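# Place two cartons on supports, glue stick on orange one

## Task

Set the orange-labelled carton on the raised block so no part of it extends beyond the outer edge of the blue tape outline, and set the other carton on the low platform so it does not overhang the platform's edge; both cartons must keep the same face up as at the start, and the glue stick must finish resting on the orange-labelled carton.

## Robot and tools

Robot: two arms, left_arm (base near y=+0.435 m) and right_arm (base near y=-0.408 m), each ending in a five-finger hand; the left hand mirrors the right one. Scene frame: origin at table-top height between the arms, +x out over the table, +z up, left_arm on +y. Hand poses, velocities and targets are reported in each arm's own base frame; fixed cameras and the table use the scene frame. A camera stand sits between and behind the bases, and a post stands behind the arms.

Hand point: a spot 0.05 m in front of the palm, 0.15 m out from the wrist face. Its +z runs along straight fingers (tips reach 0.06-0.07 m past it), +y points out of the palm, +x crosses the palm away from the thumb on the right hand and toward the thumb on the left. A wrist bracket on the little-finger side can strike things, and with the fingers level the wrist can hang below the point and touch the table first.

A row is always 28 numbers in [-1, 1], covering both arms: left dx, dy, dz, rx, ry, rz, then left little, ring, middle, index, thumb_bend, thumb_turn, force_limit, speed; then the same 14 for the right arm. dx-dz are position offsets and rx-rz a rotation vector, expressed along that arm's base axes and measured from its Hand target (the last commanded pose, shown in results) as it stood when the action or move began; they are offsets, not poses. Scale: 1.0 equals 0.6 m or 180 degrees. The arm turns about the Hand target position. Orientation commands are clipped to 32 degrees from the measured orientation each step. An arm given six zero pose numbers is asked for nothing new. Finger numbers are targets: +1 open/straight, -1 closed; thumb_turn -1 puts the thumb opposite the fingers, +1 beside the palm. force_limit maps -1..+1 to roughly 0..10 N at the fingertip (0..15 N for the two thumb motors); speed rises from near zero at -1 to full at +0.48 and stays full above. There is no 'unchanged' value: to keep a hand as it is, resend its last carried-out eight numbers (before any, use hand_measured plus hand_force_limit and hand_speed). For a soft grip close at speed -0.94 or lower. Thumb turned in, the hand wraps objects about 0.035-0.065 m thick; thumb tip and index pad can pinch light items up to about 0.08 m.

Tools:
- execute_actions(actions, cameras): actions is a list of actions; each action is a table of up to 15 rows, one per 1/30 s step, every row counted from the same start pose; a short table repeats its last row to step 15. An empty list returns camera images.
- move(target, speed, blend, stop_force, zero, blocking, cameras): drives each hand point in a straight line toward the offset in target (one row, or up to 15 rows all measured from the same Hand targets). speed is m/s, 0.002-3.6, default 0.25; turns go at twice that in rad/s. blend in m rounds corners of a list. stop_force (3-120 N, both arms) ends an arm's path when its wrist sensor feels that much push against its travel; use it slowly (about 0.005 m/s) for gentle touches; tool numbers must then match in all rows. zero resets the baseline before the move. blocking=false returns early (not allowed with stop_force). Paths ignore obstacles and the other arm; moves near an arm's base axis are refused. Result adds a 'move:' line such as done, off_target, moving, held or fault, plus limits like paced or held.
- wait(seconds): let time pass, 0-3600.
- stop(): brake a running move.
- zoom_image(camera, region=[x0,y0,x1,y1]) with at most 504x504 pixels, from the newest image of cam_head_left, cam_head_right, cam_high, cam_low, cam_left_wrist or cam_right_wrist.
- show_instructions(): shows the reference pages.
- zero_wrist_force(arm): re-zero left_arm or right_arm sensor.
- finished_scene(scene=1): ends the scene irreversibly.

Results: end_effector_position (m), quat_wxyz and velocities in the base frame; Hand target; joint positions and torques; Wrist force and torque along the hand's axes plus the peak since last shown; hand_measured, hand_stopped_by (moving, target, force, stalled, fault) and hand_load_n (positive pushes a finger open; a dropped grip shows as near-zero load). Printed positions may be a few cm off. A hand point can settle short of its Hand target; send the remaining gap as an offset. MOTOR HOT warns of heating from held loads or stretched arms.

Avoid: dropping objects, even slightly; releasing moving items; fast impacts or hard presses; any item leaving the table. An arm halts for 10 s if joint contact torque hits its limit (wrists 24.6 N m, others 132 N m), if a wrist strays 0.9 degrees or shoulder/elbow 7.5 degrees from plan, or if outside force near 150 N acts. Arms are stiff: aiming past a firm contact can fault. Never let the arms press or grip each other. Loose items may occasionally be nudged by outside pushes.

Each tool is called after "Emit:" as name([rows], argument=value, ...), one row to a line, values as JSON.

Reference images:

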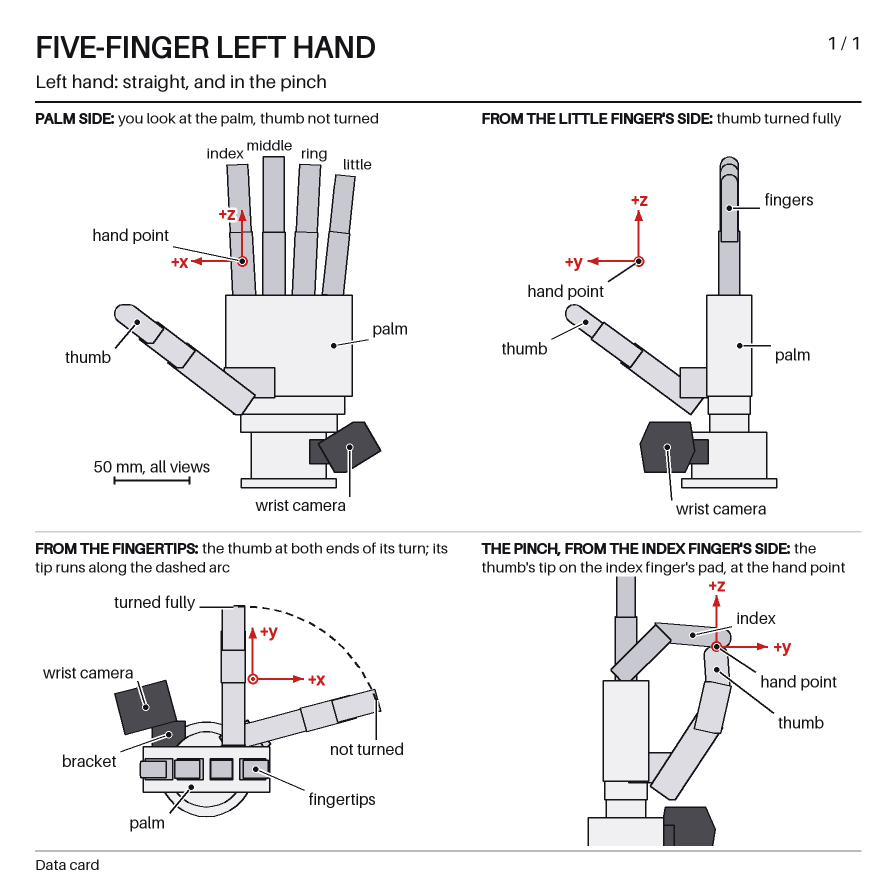

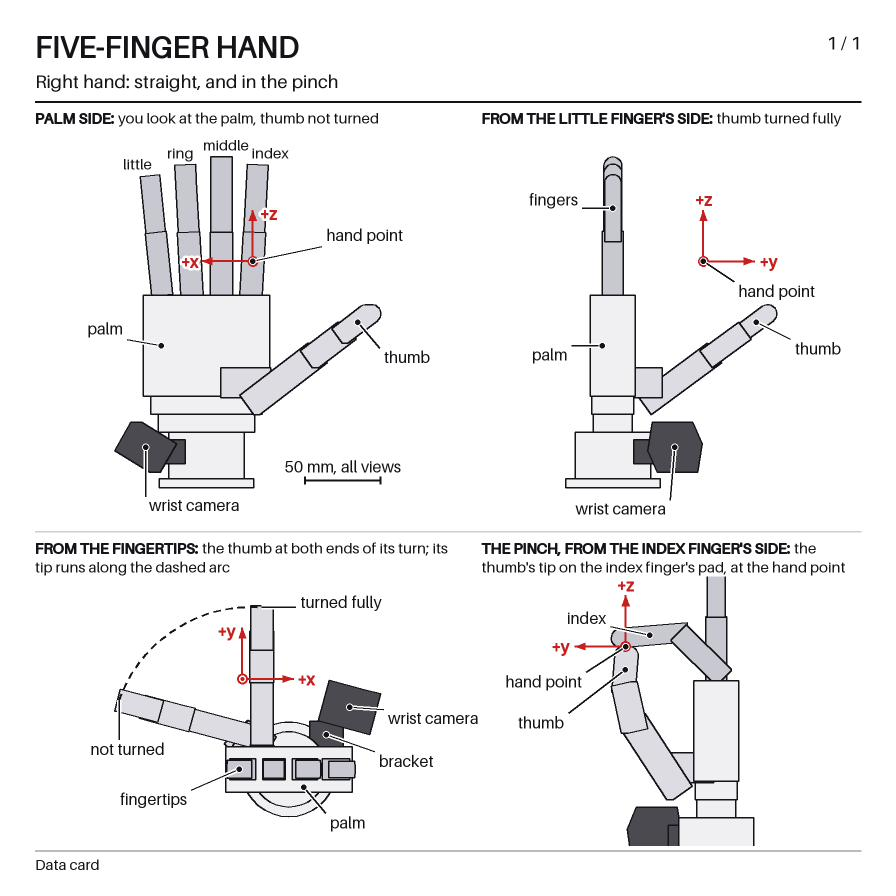

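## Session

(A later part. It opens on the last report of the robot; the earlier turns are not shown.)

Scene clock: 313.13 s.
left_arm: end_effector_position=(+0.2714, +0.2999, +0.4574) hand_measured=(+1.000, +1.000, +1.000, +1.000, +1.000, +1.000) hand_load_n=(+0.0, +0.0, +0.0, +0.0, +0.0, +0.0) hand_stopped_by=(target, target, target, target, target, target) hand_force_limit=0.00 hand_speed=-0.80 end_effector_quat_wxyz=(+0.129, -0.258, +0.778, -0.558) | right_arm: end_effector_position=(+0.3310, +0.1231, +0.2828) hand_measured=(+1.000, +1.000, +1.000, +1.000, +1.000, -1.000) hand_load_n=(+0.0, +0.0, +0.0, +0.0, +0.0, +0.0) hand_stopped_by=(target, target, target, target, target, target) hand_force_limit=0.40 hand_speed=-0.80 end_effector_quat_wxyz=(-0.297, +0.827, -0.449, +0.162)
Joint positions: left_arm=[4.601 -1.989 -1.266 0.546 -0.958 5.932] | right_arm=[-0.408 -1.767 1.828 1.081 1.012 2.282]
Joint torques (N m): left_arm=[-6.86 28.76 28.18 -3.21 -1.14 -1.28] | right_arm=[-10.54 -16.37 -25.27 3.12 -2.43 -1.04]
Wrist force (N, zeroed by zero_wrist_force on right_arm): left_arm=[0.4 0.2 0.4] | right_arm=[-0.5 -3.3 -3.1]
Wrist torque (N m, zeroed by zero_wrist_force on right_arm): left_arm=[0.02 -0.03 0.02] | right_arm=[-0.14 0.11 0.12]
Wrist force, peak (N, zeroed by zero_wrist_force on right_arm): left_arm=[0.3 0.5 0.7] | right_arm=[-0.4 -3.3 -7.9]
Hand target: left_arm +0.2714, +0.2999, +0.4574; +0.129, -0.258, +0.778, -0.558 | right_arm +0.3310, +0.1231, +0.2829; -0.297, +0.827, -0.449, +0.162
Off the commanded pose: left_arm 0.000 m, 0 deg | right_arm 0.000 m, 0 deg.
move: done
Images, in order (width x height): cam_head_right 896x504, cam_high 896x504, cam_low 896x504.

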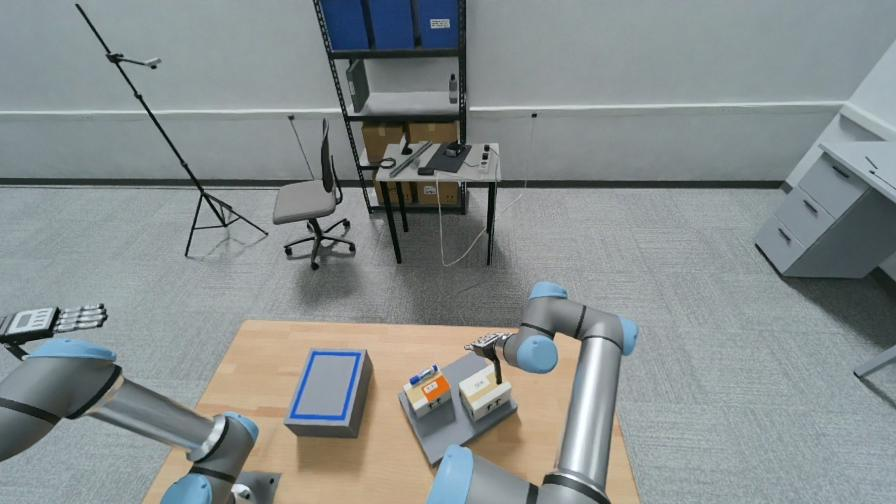

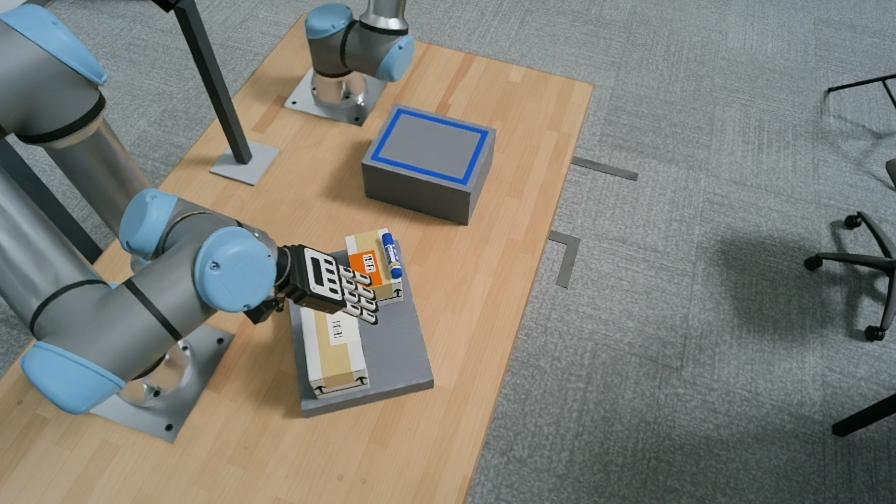

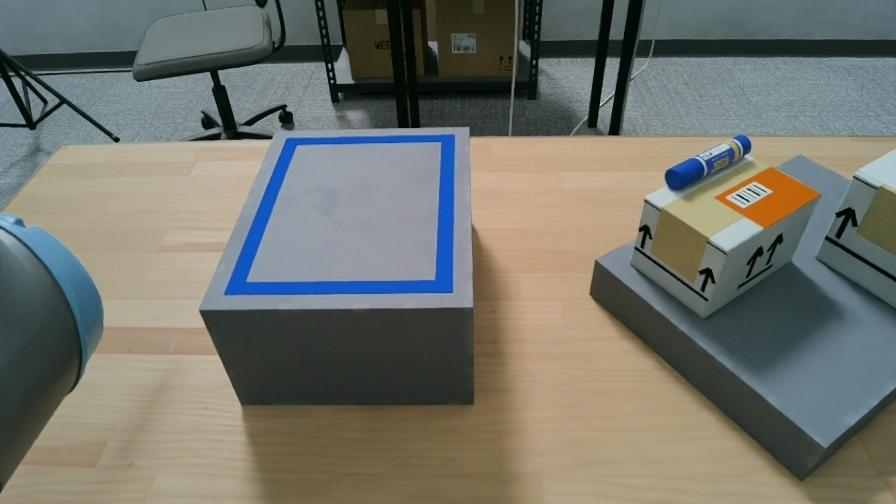

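Emit:
move([
  [0,0,0,0,0,0,1,1,1,1,1,1,0,-0.8,0.0182,0.2938,-0.0715,0.0251,-0.04,-0.0044,1,1,1,1,1,-1,-0.4,-0.7],
], speed=0.12, cameras=["cam_low","cam_right_wrist","cam_head_left","cam_high"])

Scene clock: 338.07 s.
left_arm: end_effector_position=(+0.2714, +0.2999, +0.4574) hand_measured=(+1.000, +1.000, +1.000, +1.000, +1.000, +1.000) hand_load_n=(+0.0, +0.0, +0.0, -0.5, +0.0, -0.5) hand_stopped_by=(target, target, target, target, target, target) hand_force_limit=0.00 hand_speed=-0.80 end_effector_quat_wxyz=(+0.129, -0.258, +0.778, -0.558) | right_arm: end_effector_position=(+0.3419, +0.2993, +0.2400) hand_measured=(+1.000, +1.000, +1.000, +1.000, +1.000, -1.000) hand_load_n=(+0.0, +0.0, -0.5, +0.0, +0.0, +0.0) hand_stopped_by=(target, target, target, target, target, target) hand_force_limit=-0.40 hand_speed=-0.70 end_effector_quat_wxyz=(-0.356, +0.800, -0.441, +0.198)
Joint positions: left_arm=[4.601 -1.989 -1.266 0.546 -0.958 5.932] | right_arm=[0.245 -1.674 1.83 0.602 1.338 2.923]
Joint torques (N m): left_arm=[-7.54 28.49 27.75 -3.4 -1.19 -1.4] | right_arm=[9.52 -6.33 -28.1 -0.61 1.85 1.38]
Wrist force (N, zeroed by zero_wrist_force on right_arm): left_arm=[0.2 0.4 0.5] | right_arm=[-0.1 -3.4 -3.0]
Wrist torque (N m, zeroed by zero_wrist_force on right_arm): left_arm=[0.03 0.01 -0.01] | right_arm=[-0.12 0.02 -0.12]
Wrist force, peak (N, zeroed by zero_wrist_force on right_arm): left_arm=[0.3 0.6 0.6] | right_arm=[-0.2 -3.6 -3.6]
Hand target: left_arm +0.2714, +0.2999, +0.4574; +0.129, -0.258, +0.778, -0.558 | right_arm +0.3419, +0.2994, +0.2400; -0.356, +0.800, -0.441, +0.198
Off the commanded pose: left_arm 0.000 m, 0 deg | right_arm 0.000 m, 0 deg.
move: done
cam_right_wrist: T_world_to_cam=[[-0.36651, -0.54612, -0.75327, 0.47338], [-0.90045, 0.41202, 0.13941, 0.15299], [0.23423, 0.72937, -0.64277, -0.02813]] pos_world=[0.31785, 0.21601, 0.31718]
Images, in order (width x height): cam_head_left 896x504, cam_high 896x504, cam_low 896x504, cam_right_wrist 672x504.

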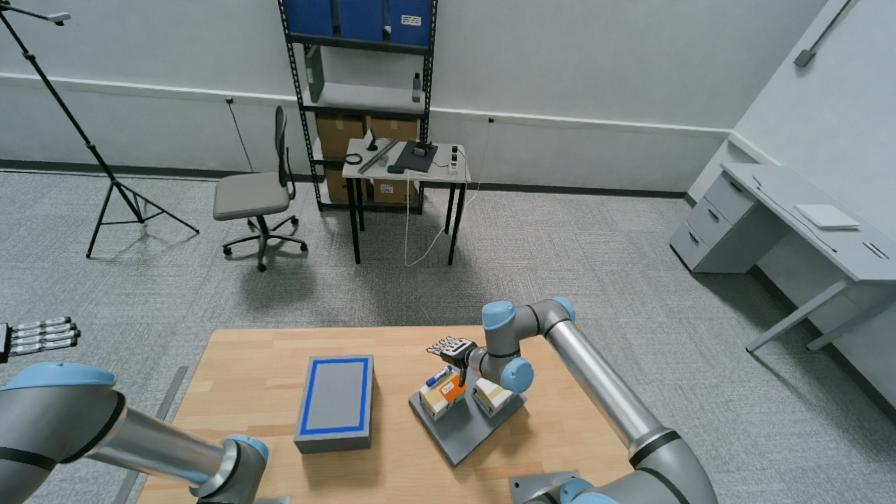

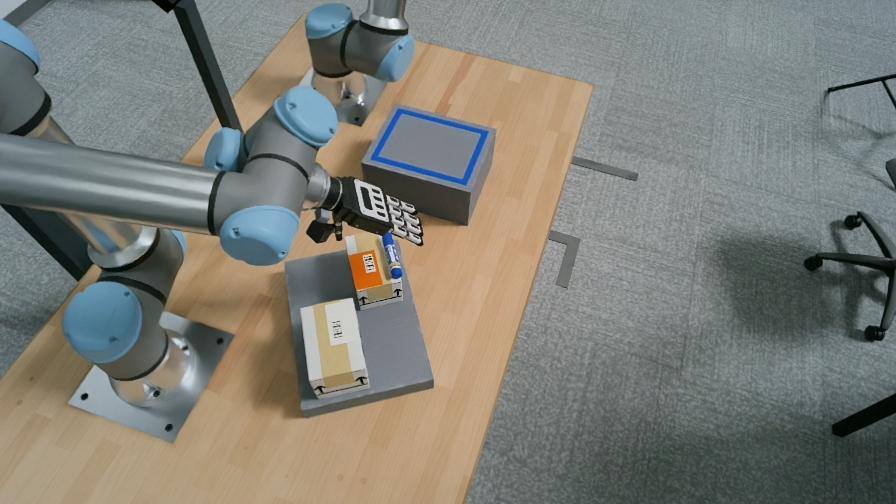

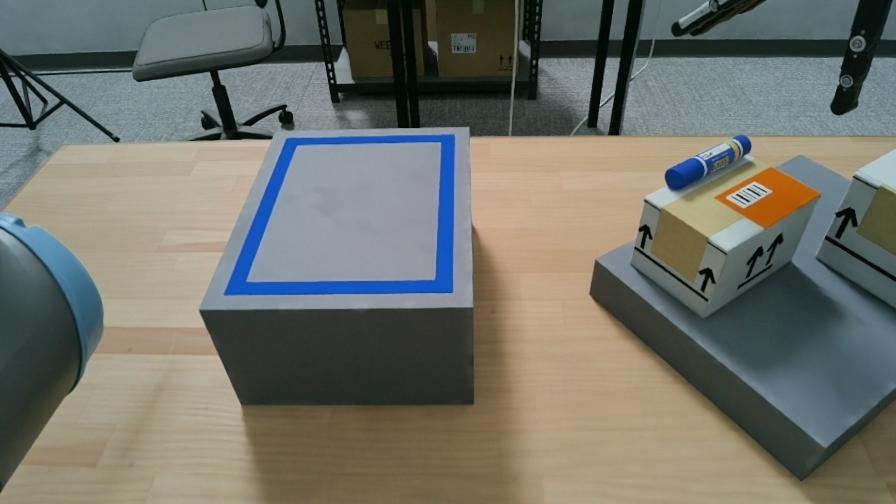

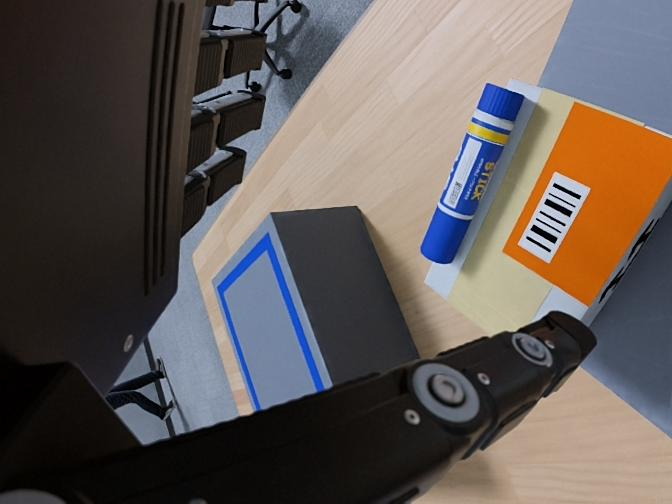

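Emit:
zoom_image(camera="cam_high", region=[270, 220, 450, 430])

Emit:
zoom_image(camera="cam_low", region=[620, 120, 840, 330])

Scaled by 2.400 from the camera's image (finer frame: 1280x720).

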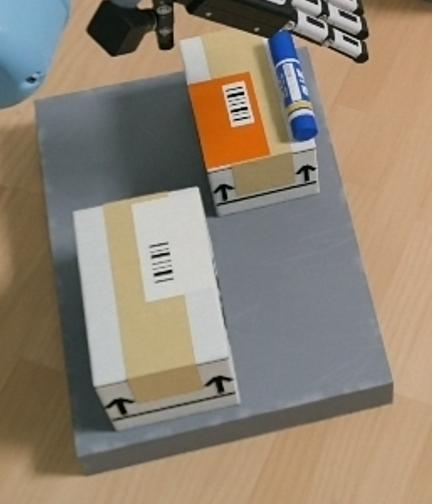

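Scaled by 2.291 from the camera's image (finer frame: 1280x720).

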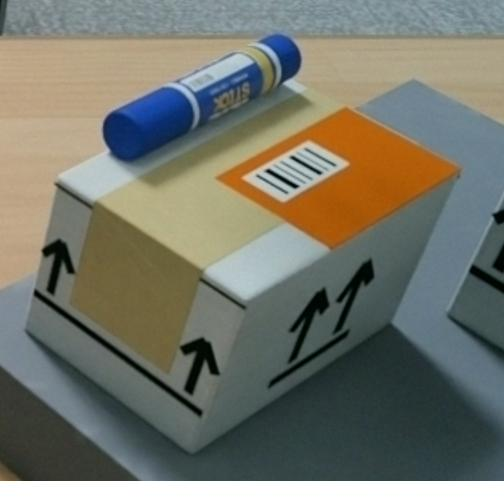

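Emit:
zero_wrist_force(arm="right_arm")

Emit:
move([
  [0,0,0,0,0,0,1,1,1,1,1,1,0,-0.8,-0.0108,-0.003,-0.13,0,0,0,1,1,1,1,1,-1,-0.4,-0.7],
], speed=0.06, stop_force=8, cameras=["cam_low","cam_right_wrist","cam_high"])

Wrist force sensor zeroed.

Scene clock: 351.67 s.
left_arm: end_effector_position=(+0.2714, +0.2999, +0.4574) hand_measured=(+1.000, +1.000, +1.000, +1.000, +1.000, +1.000) hand_load_n=(+0.0, +0.0, +0.0, +0.0, +0.0, -0.5) hand_stopped_by=(target, target, target, target, target, target) hand_force_limit=0.00 hand_speed=-0.80 end_effector_quat_wxyz=(+0.129, -0.258, +0.778, -0.558) | right_arm: end_effector_position=(+0.3355, +0.2976, +0.1620) hand_measured=(+1.000, +1.000, +1.000, +1.000, +1.000, -1.000) hand_load_n=(+0.0, +0.0, +0.0, +0.0, +0.0, +0.0) hand_stopped_by=(target, target, target, target, target, target) hand_force_limit=-0.40 hand_speed=-0.70 end_effector_quat_wxyz=(-0.356, +0.800, -0.441, +0.198)
Joint positions: left_arm=[4.601 -1.989 -1.266 0.546 -0.958 5.932] | right_arm=[0.244 -1.64 2.005 0.392 1.338 2.923]
Joint torques (N m): left_arm=[-7.54 28.63 28.9 -3.32 -1.14 -1.29] | right_arm=[3.49 -8.18 -11.81 -0.65 -1.95 1.07]
Wrist force (N, zeroed by zero_wrist_force on right_arm): left_arm=[0.3 0.5 0.5] | right_arm=[-0.3 0.1 -0.6]
Wrist torque (N m, zeroed by zero_wrist_force on right_arm): left_arm=[0.05 -0.01 0.00] | right_arm=[0.08 0.07 0.05]
Wrist force, peak (N, zeroed by zero_wrist_force on right_arm): left_arm=[0.4 0.7 0.7] | right_arm=[-0.4 0.4 -0.6]
Hand target: left_arm +0.2714, +0.2999, +0.4574; +0.129, -0.258, +0.778, -0.558 | right_arm +0.3355, +0.2976, +0.1620; -0.356, +0.800, -0.441, +0.198
Off the commanded pose: left_arm 0.000 m, 0 deg | right_arm 0.000 m, 0 deg.
move: done
cam_right_wrist: T_world_to_cam=[[-0.36657, -0.54613, -0.75324, 0.41131], [-0.9004, 0.41213, 0.13938, 0.15881], [0.23431, 0.72931, -0.64281, -0.07545]] pos_world=[0.31145, 0.21421, 0.23918]
Images, in order (width x height): cam_high 896x504, cam_low 896x504, cam_right_wrist 672x504.

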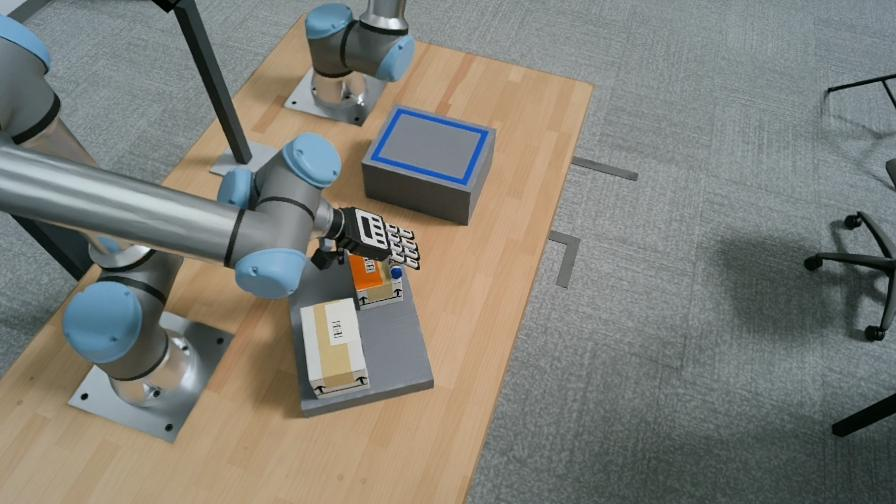

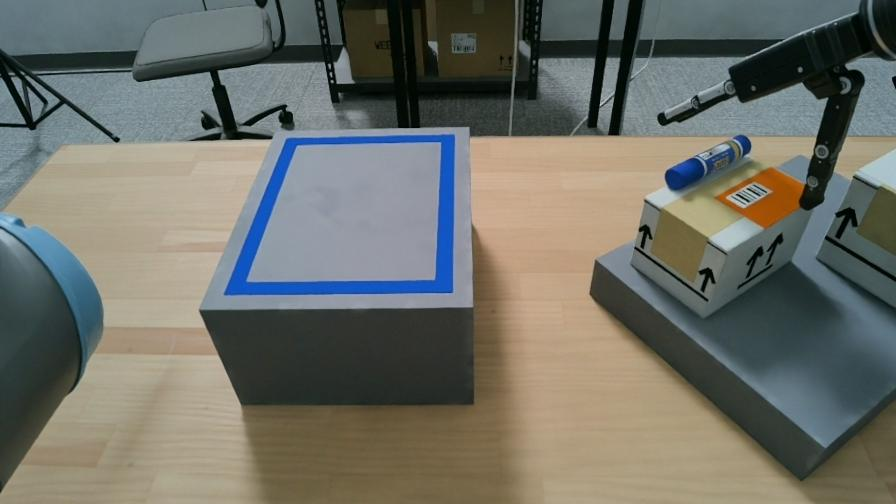

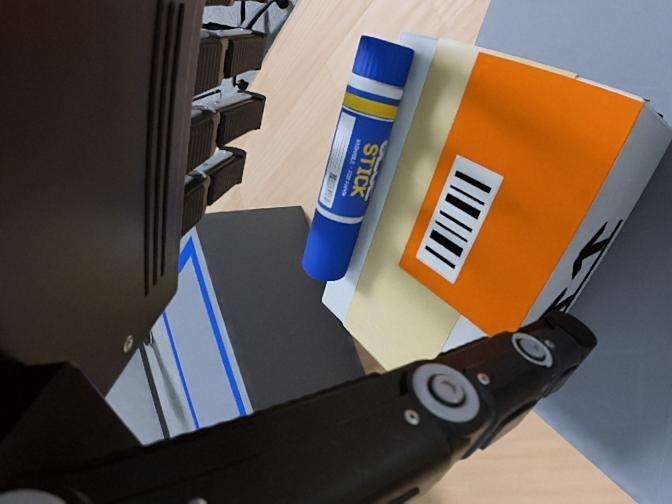

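Emit:
execute_actions(actions=[], cameras=["cam_low","cam_right_wrist","cam_high"])

Scene clock: 360.00 s.
left_arm: end_effector_position=(+0.2714, +0.2999, +0.4574) hand_measured=(+1.000, +1.000, +1.000, +1.000, +1.000, +1.000) hand_load_n=(-0.5, +0.0, +0.0, +0.0, +0.0, +0.0) hand_stopped_by=(target, target, target, target, target, target) hand_force_limit=0.00 hand_speed=-0.80 end_effector_quat_wxyz=(+0.129, -0.258, +0.778, -0.558) | right_arm: end_effector_position=(+0.3355, +0.2976, +0.1620) hand_measured=(+1.000, +1.000, +1.000, +1.000, +1.000, -1.000) hand_load_n=(+0.0, +0.0, +0.0, +0.0, +0.0, +0.0) hand_stopped_by=(target, target, target, target, target, target) hand_force_limit=-0.40 hand_speed=-0.70 end_effector_quat_wxyz=(-0.356, +0.800, -0.441, +0.198)
Joint positions: left_arm=[4.601 -1.989 -1.266 0.546 -0.958 5.932] | right_arm=[0.244 -1.64 2.005 0.392 1.338 2.923]
Joint velocities: within noise
Joint torques (N m): left_arm=[-7.3 29.56 28.27 -3.31 -1.19 -1.24] | right_arm=[6.57 -6.37 -12.75 -0.62 -2.16 1.35]
Wrist force (N, zeroed by zero_wrist_force on right_arm): left_arm=[0.3 0.4 0.4] | right_arm=[-0.1 0.2 -0.6]
Wrist torque (N m, zeroed by zero_wrist_force on right_arm): left_arm=[0.03 -0.01 0.01] | right_arm=[0.09 0.04 0.06]
Wrist force, peak (N, zeroed by zero_wrist_force on right_arm): left_arm=[0.4 0.7 0.5] | right_arm=[-0.5 0.4 -0.7]
Hand target: left_arm +0.2714, +0.2999, +0.4574; +0.129, -0.258, +0.778, -0.558 | right_arm +0.3355, +0.2976, +0.1620; -0.356, +0.800, -0.441, +0.198
Off the commanded pose: left_arm 0.000 m, 0 deg | right_arm 0.000 m, 0 deg.
camera_calibration:
cam_right_wrist: T_world_to_cam=[[-0.36653, -0.54618, -0.75322, 0.41127], [-0.90044, 0.41203, 0.1394, 0.15875], [0.23421, 0.72933, -0.64282, -0.0754]] pos_world=[0.31135, 0.21421, 0.23918]
Images, in order (width x height): cam_high 896x504, cam_low 896x504, cam_right_wrist 672x504.

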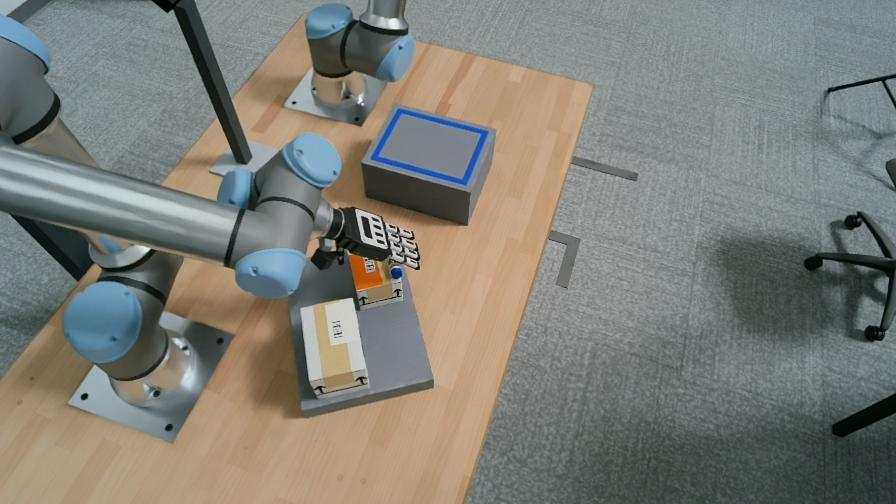

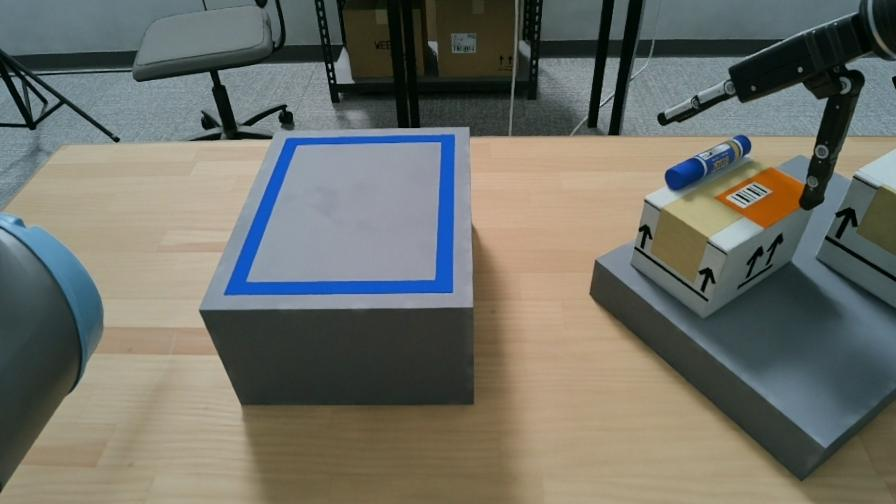

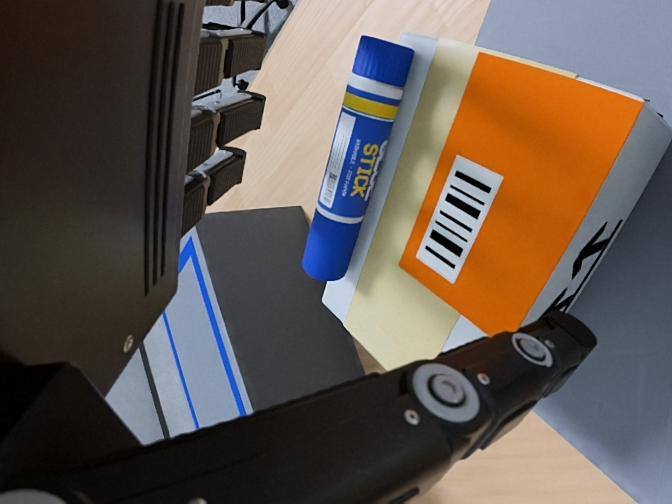

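Emit:
move(target=[0,0,0,0,0,0,1,1,1,1,1,1,0,-0.8, 0,0,-0.075,0,0,0,1,1,1,1,1,-1,-0.4,-0.7], speed=0.03, stop_force=4, cameras=["cam_low","cam_right_wrist","cam_high"])

Scene clock: 368.00 s.
left_arm: end_effector_position=(+0.2714, +0.2999, +0.4574) hand_measured=(+1.000, +1.000, +1.000, +1.000, +1.000, +1.000) hand_load_n=(+0.0, +0.0, +0.0, +0.0, +0.0, -0.5) hand_stopped_by=(target, target, target, target, target, target) hand_force_limit=0.00 hand_speed=-0.80 end_effector_quat_wxyz=(+0.129, -0.258, +0.778, -0.558) | right_arm: end_effector_position=(+0.3355, +0.2976, +0.1170) hand_measured=(+1.000, +1.000, +1.000, +1.000, +1.000, -1.000) hand_load_n=(+0.0, +0.0, +0.0, +0.0, +0.0, +0.0) hand_stopped_by=(target, target, target, target, target, target) hand_force_limit=-0.40 hand_speed=-0.70 end_effector_quat_wxyz=(-0.356, +0.800, -0.441, +0.198)
Joint positions: left_arm=[4.601 -1.989 -1.266 0.546 -0.958 5.932] | right_arm=[0.244 -1.591 2.085 0.264 1.338 2.923]
Joint torques (N m): left_arm=[-7.5 28.92 27.72 -3.32 -1.14 -1.31] | right_arm=[-4.57 -9.24 -12.44 -0.66 -0.73 1.35]
Wrist force (N, zeroed by zero_wrist_force on right_arm): left_arm=[0.2 0.3 0.5] | right_arm=[-0.3 0.3 -0.1]
Wrist torque (N m, zeroed by zero_wrist_force on right_arm): left_arm=[0.02 0.01 0.00] | right_arm=[0.10 0.05 0.08]
Wrist force, peak (N, zeroed by zero_wrist_force on right_arm): left_arm=[0.4 0.6 0.6] | right_arm=[-0.3 0.6 -0.8]
Hand target: left_arm +0.2714, +0.2999, +0.4574; +0.129, -0.258, +0.778, -0.558 | right_arm +0.3355, +0.2976, +0.1170; -0.356, +0.800, -0.441, +0.198
Off the commanded pose: left_arm 0.000 m, 0 deg | right_arm 0.000 m, 0 deg.
move: done
cam_right_wrist: T_world_to_cam=[[-0.36651, -0.54612, -0.75327, 0.3774], [-0.90045, 0.41202, 0.13941, 0.16512], [0.23423, 0.72937, -0.64277, -0.10438]] pos_world=[0.31145, 0.21421, 0.19418]
Images, in order (width x height): cam_high 896x504, cam_low 896x504, cam_right_wrist 672x504.

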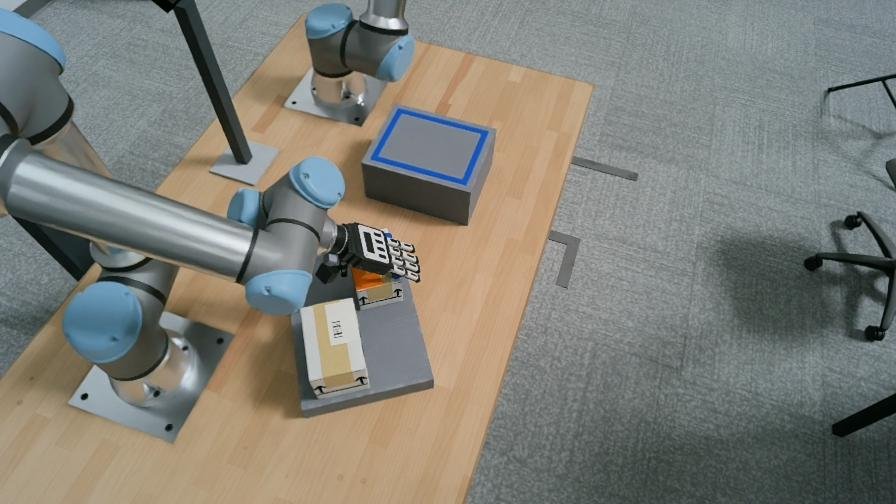

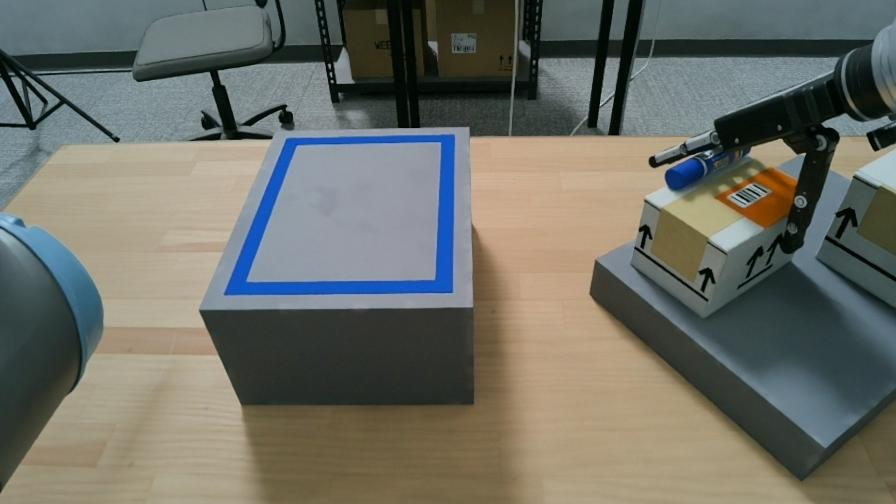

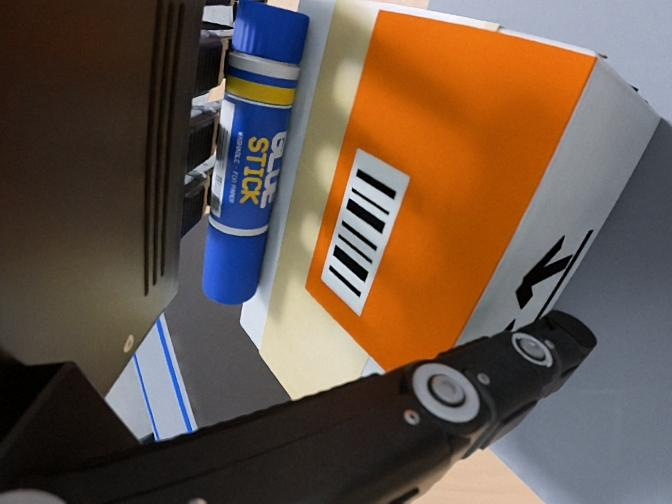

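Emit:
zero_wrist_force(arm="right_arm")

Emit:
move(target=[0,0,0,0,0,0,1,1,1,1,1,1,0,-0.8, 0.0198,0.0124,0,0,0,0,1,1,1,1,1,-1,-0.4,-0.7], speed=0.01, stop_force=3, cameras=["cam_low","cam_right_wrist","cam_high"])

Wrist force sensor zeroed.

Scene clock: 373.00 s.
left_arm: end_effector_position=(+0.2714, +0.2999, +0.4574) hand_measured=(+1.000, +1.000, +1.000, +1.000, +1.000, +1.000) hand_load_n=(+0.0, -0.5, +0.0, +0.0, +0.0, +0.0) hand_stopped_by=(target, target, target, target, target, target) hand_force_limit=0.00 hand_speed=-0.80 end_effector_quat_wxyz=(+0.129, -0.258, +0.778, -0.558) | right_arm: end_effector_position=(+0.3419, +0.3016, +0.1170) hand_measured=(+1.000, +1.000, +1.000, +1.000, +1.000, -1.000) hand_load_n=(+0.0, +0.0, -0.5, +0.0, +0.0, +0.0) hand_stopped_by=(target, target, target, target, target, target) hand_force_limit=-0.40 hand_speed=-0.70 end_effector_quat_wxyz=(-0.356, +0.800, -0.441, +0.198)
Joint positions: left_arm=[4.601 -1.989 -1.266 0.546 -0.958 5.932] | right_arm=[0.253 -1.571 2.065 0.262 1.344 2.929]
Joint torques (N m): left_arm=[-7.67 29.31 27.89 -3.33 -1.05 -1.27] | right_arm=[-10.99 -23.49 -12.16 1.2 -1.9 -0.83]
Wrist force (N, zeroed by zero_wrist_force on right_arm): left_arm=[0.1 0.4 0.5] | right_arm=[0.2 -0.2 -0.1]
Wrist torque (N m, zeroed by zero_wrist_force on right_arm): left_arm=[0.02 0.02 0.00] | right_arm=[-0.02 -0.03 -0.07]
Wrist force, peak (N, zeroed by zero_wrist_force on right_arm): left_arm=[0.4 0.5 0.7] | right_arm=[0.0 1.4 -3.7]
Hand target: left_arm +0.2714, +0.2999, +0.4574; +0.129, -0.258, +0.778, -0.558 | right_arm +0.3419, +0.3016, +0.1170; -0.356, +0.800, -0.441, +0.198 (not the last commanded pose)
Off the commanded pose: left_arm 0.000 m, 0 deg | right_arm 0.006 m, 0 deg.
move: contact (right_arm)
cam_right_wrist: T_world_to_cam=[[-0.36651, -0.54612, -0.75327, 0.38193], [-0.90045, 0.41202, 0.13941, 0.16923], [0.23423, 0.72937, -0.64277, -0.10879]] pos_world=[0.31785, 0.21821, 0.19418]
Images, in order (width x height): cam_high 896x504, cam_low 896x504, cam_right_wrist 672x504.

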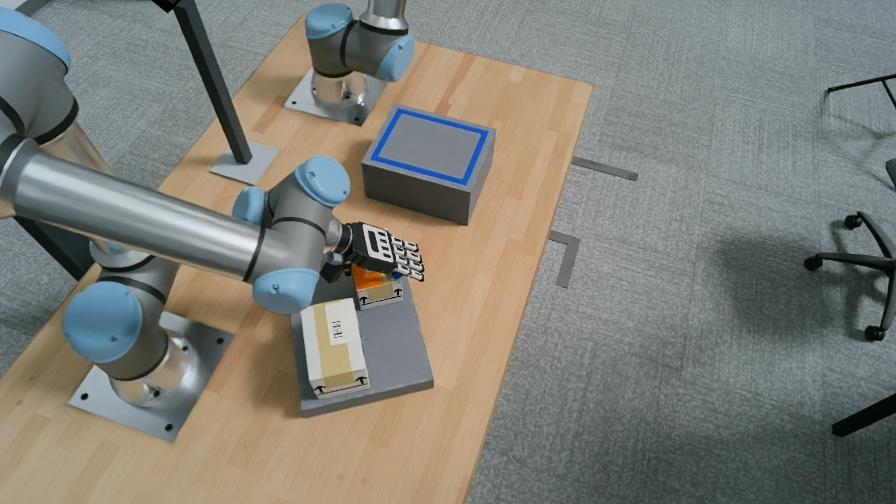

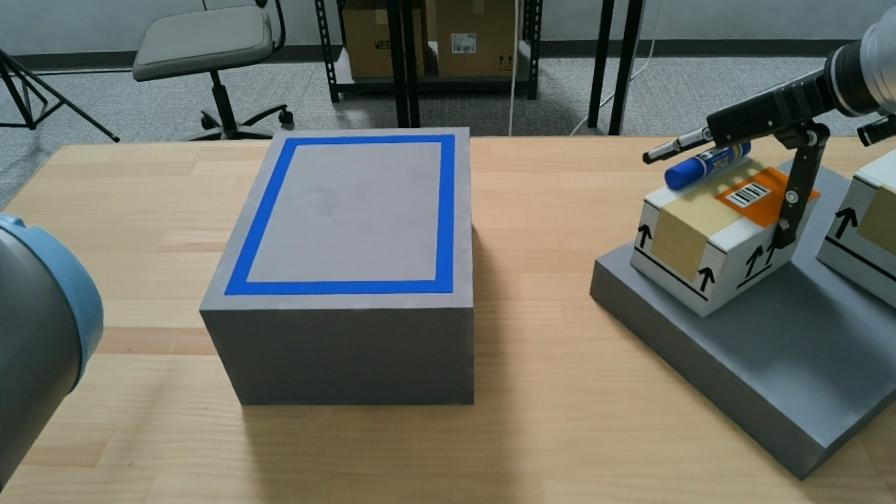

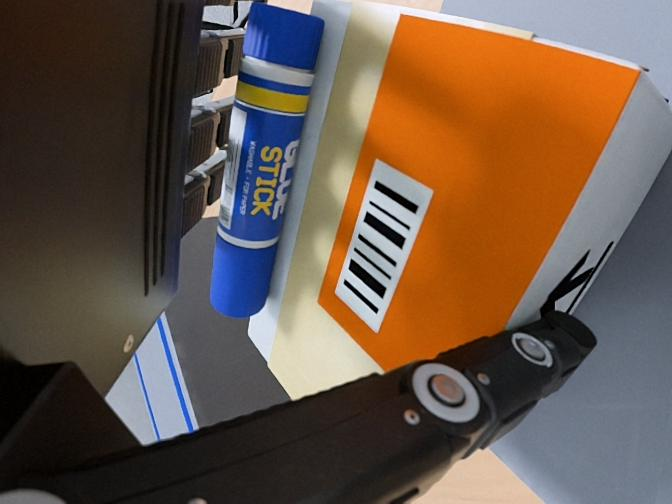

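Emit:
execute_actions([
  [[0,0,0,0,0,0,1,1,1,1,1,1,0,-0.8, 0,0,0,0,0,0,1,1,0.65,0.65,1,-1,-0.5,-0.9]],
  [[0,0,0,0,0,0,1,1,1,1,1,1,0,-0.8, 0,0,0,0,0,0,1,1,0.65,0.65,1,-1,-0.5,-0.9]],
  [[0,0,0,0,0,0,1,1,1,1,1,1,0,-0.8, 0,0,0,0,0,0,1,1,0.65,0.65,1,-1,-0.5,-0.9]],
], cameras=["cam_low","cam_right_wrist"])

Scene clock: 376.50 s.
left_arm: end_effector_position=(+0.2714, +0.2999, +0.4574) hand_measured=(+1.000, +1.000, +1.000, +1.000, +1.000, +1.000) hand_load_n=(+0.0, +0.0, +0.0, +0.0, +0.0, +0.0) hand_stopped_by=(target, target, target, target, target, target) hand_force_limit=0.00 hand_speed=-0.80 end_effector_quat_wxyz=(+0.129, -0.258, +0.778, -0.558) | right_arm: end_effector_position=(+0.3419, +0.3016, +0.1170) hand_measured=(+1.000, +1.000, +0.650, +0.650, +1.000, -1.000) hand_load_n=(+0.0, +0.0, +0.0, -0.5, +0.0, +0.0) hand_stopped_by=(target, target, target, target, target, target) hand_force_limit=-0.50 hand_speed=-0.90 end_effector_quat_wxyz=(-0.356, +0.800, -0.441, +0.198)
Joint positions: left_arm=[4.601 -1.989 -1.266 0.546 -0.958 5.932] | right_arm=[0.253 -1.571 2.065 0.262 1.344 2.929]
Joint torques (N m): left_arm=[-8.38 29.27 26.99 -3.28 -0.97 -1.2] | right_arm=[-9.27 -22.12 -13.55 1.17 -1.83 -0.98]
Wrist force (N, zeroed by zero_wrist_force on right_arm): left_arm=[0.1 0.3 0.7] | right_arm=[0.1 -0.7 0.2]
Wrist torque (N m, zeroed by zero_wrist_force on right_arm): left_arm=[0.01 0.03 0.00] | right_arm=[-0.06 -0.02 -0.09]
Wrist force, peak (N, zeroed by zero_wrist_force on right_arm): left_arm=[0.2 0.6 0.8] | right_arm=[0.3 -0.9 -0.1]
Hand target: left_arm +0.2714, +0.2999, +0.4574; +0.129, -0.258, +0.778, -0.558 | right_arm +0.3419, +0.3016, +0.1170; -0.356, +0.800, -0.441, +0.198
Off the commanded pose: left_arm 0.000 m, 0 deg | right_arm 0.000 m, 0 deg.
Step readings (end_effector_position of left_arm | right_arm):
0: (+0.2714, +0.2999, +0.4574) | (+0.3419, +0.3016, +0.1170)
1: (+0.2714, +0.2999, +0.4574) | (+0.3419, +0.3016, +0.1170)
2: (+0.2714, +0.2999, +0.4574) | (+0.3419, +0.3016, +0.1170)
4: (+0.2714, +0.2999, +0.4574) | (+0.3419, +0.3016, +0.1170)
8: (+0.2714, +0.2999, +0.4574) | (+0.3419, +0.3016, +0.1170)
15: (+0.2714, +0.2999, +0.4574) | (+0.3419, +0.3016, +0.1170)
16: (+0.2714, +0.2999, +0.4574) | (+0.3419, +0.3016, +0.1170)
17: (+0.2714, +0.2999, +0.4574) | (+0.3419, +0.3016, +0.1170)
19: (+0.2714, +0.2999, +0.4574) | (+0.3419, +0.3016, +0.1170)
23: (+0.2714, +0.2999, +0.4574) | (+0.3419, +0.3016, +0.1170)
30: (+0.2714, +0.2999, +0.4574) | (+0.3419, +0.3016, +0.1170)
31: (+0.2714, +0.2999, +0.4574) | (+0.3419, +0.3016, +0.1170)
32: (+0.2714, +0.2999, +0.4574) | (+0.3419, +0.3016, +0.1170)
34: (+0.2714, +0.2999, +0.4574) | (+0.3419, +0.3016, +0.1170)
38: (+0.2714, +0.2999, +0.4574) | (+0.3419, +0.3016, +0.1170)
45: (+0.2714, +0.2999, +0.4574) | (+0.3419, +0.3016, +0.1170)
cam_right_wrist: T_world_to_cam=[[-0.36651, -0.54612, -0.75327, 0.38193], [-0.90045, 0.41202, 0.13941, 0.16923], [0.23423, 0.72937, -0.64277, -0.10879]] pos_world=[0.31785, 0.21821, 0.19418]

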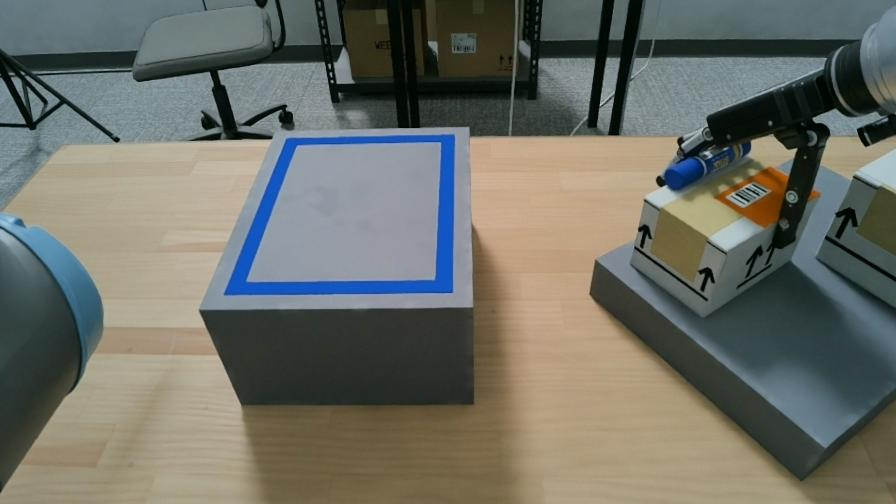

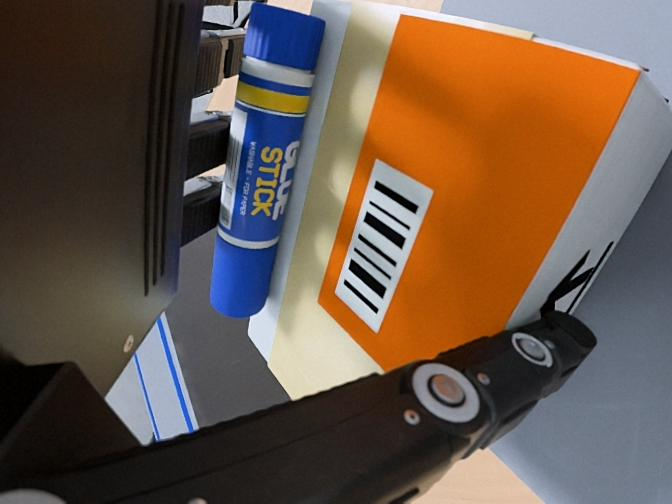

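Emit:
execute_actions([
  [[0,0,0,0,0,0,1,1,1,1,1,1,0,-0.8, 0,0,0,0,0,0,1,1,0.5,0.5,1,-1,-0.5,-0.93]],
  [[0,0,0,0,0,0,1,1,1,1,1,1,0,-0.8, 0,0,0,0,0,0,1,1,0.5,0.5,1,-1,-0.5,-0.93]],
], cameras=["cam_low","cam_right_wrist"])

Scene clock: 380.83 s.
left_arm: end_effector_position=(+0.2714, +0.2999, +0.4574) hand_measured=(+1.000, +1.000, +1.000, +1.000, +1.000, +1.000) hand_load_n=(+0.0, +0.0, +0.0, +0.0, +0.0, +0.0) hand_stopped_by=(target, target, target, target, target, target) hand_force_limit=0.00 hand_speed=-0.80 end_effector_quat_wxyz=(+0.129, -0.258, +0.778, -0.558) | right_arm: end_effector_position=(+0.3419, +0.3016, +0.1170) hand_measured=(+1.000, +1.000, +0.500, +0.500, +1.000, -1.000) hand_load_n=(+0.0, +0.0, +0.0, +0.5, +0.0, +0.0) hand_stopped_by=(target, target, target, target, target, target) hand_force_limit=-0.50 hand_speed=-0.93 end_effector_quat_wxyz=(-0.356, +0.800, -0.441, +0.198)
Joint positions: left_arm=[4.601 -1.989 -1.266 0.546 -0.958 5.932] | right_arm=[0.253 -1.571 2.065 0.262 1.344 2.929]
Joint torques (N m): left_arm=[-8 29.54 28.39 -3.28 -1.01 -1.32] | right_arm=[-9.29 -16.8 -14.44 1.53 -1.84 -0.92]
Wrist force (N, zeroed by zero_wrist_force on right_arm): left_arm=[0.1 0.4 0.5] | right_arm=[0.1 -0.6 -0.4]
Wrist torque (N m, zeroed by zero_wrist_force on right_arm): left_arm=[0.03 0.01 0.00] | right_arm=[0.01 0.00 -0.08]
Wrist force, peak (N, zeroed by zero_wrist_force on right_arm): left_arm=[0.3 0.7 0.7] | right_arm=[0.3 -1.0 -0.4]
Hand target: left_arm +0.2714, +0.2999, +0.4574; +0.129, -0.258, +0.778, -0.558 | right_arm +0.3419, +0.3016, +0.1170; -0.356, +0.800, -0.441, +0.198
Off the commanded pose: left_arm 0.000 m, 0 deg | right_arm 0.000 m, 0 deg.
Step readings (end_effector_position of left_arm | right_arm):
0: (+0.2714, +0.2999, +0.4574) | (+0.3419, +0.3016, +0.1170)
1: (+0.2714, +0.2999, +0.4574) | (+0.3419, +0.3016, +0.1170)
2: (+0.2714, +0.2999, +0.4574) | (+0.3419, +0.3016, +0.1170)
4: (+0.2714, +0.2999, +0.4574) | (+0.3419, +0.3016, +0.1170)
8: (+0.2714, +0.2999, +0.4574) | (+0.3419, +0.3016, +0.1170)
15: (+0.2714, +0.2999, +0.4574) | (+0.3419, +0.3016, +0.1170)
16: (+0.2714, +0.2999, +0.4574) | (+0.3419, +0.3016, +0.1170)
17: (+0.2714, +0.2999, +0.4574) | (+0.3419, +0.3016, +0.1170)
19: (+0.2714, +0.2999, +0.4574) | (+0.3419, +0.3016, +0.1170)
23: (+0.2714, +0.2999, +0.4574) | (+0.3419, +0.3016, +0.1170)
30: (+0.2714, +0.2999, +0.4574) | (+0.3419, +0.3016, +0.1170)
cam_right_wrist: T_world_to_cam=[[-0.36651, -0.54612, -0.75327, 0.38193], [-0.90045, 0.41202, 0.13941, 0.16923], [0.23423, 0.72937, -0.64277, -0.10879]] pos_world=[0.31785, 0.21821, 0.19418]

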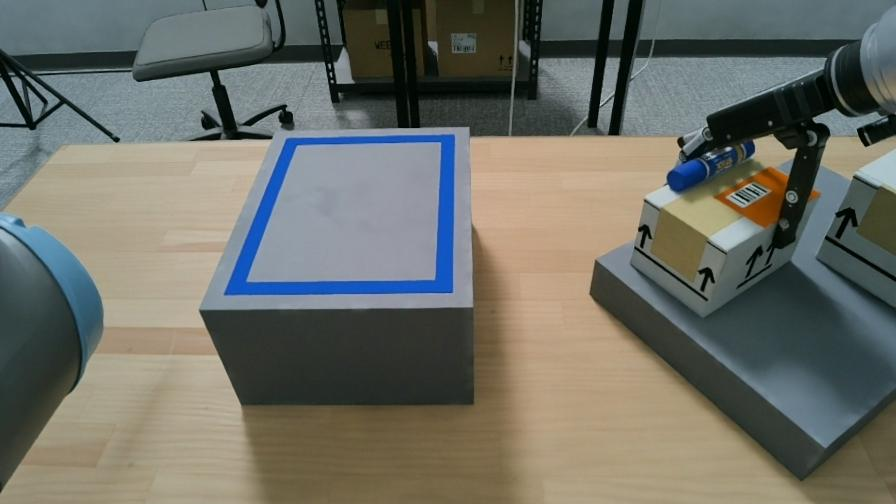

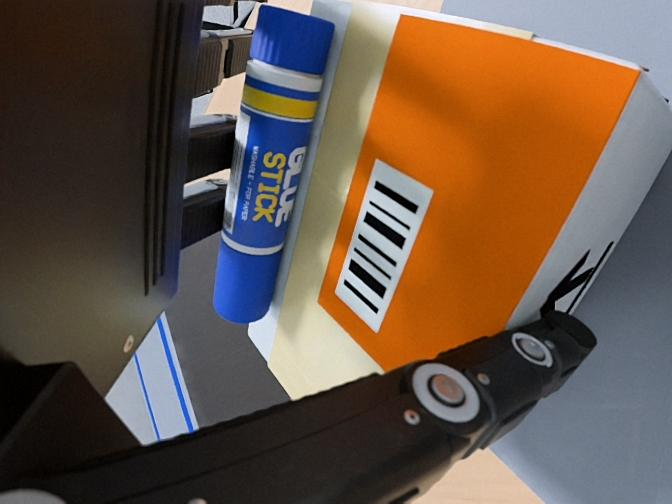

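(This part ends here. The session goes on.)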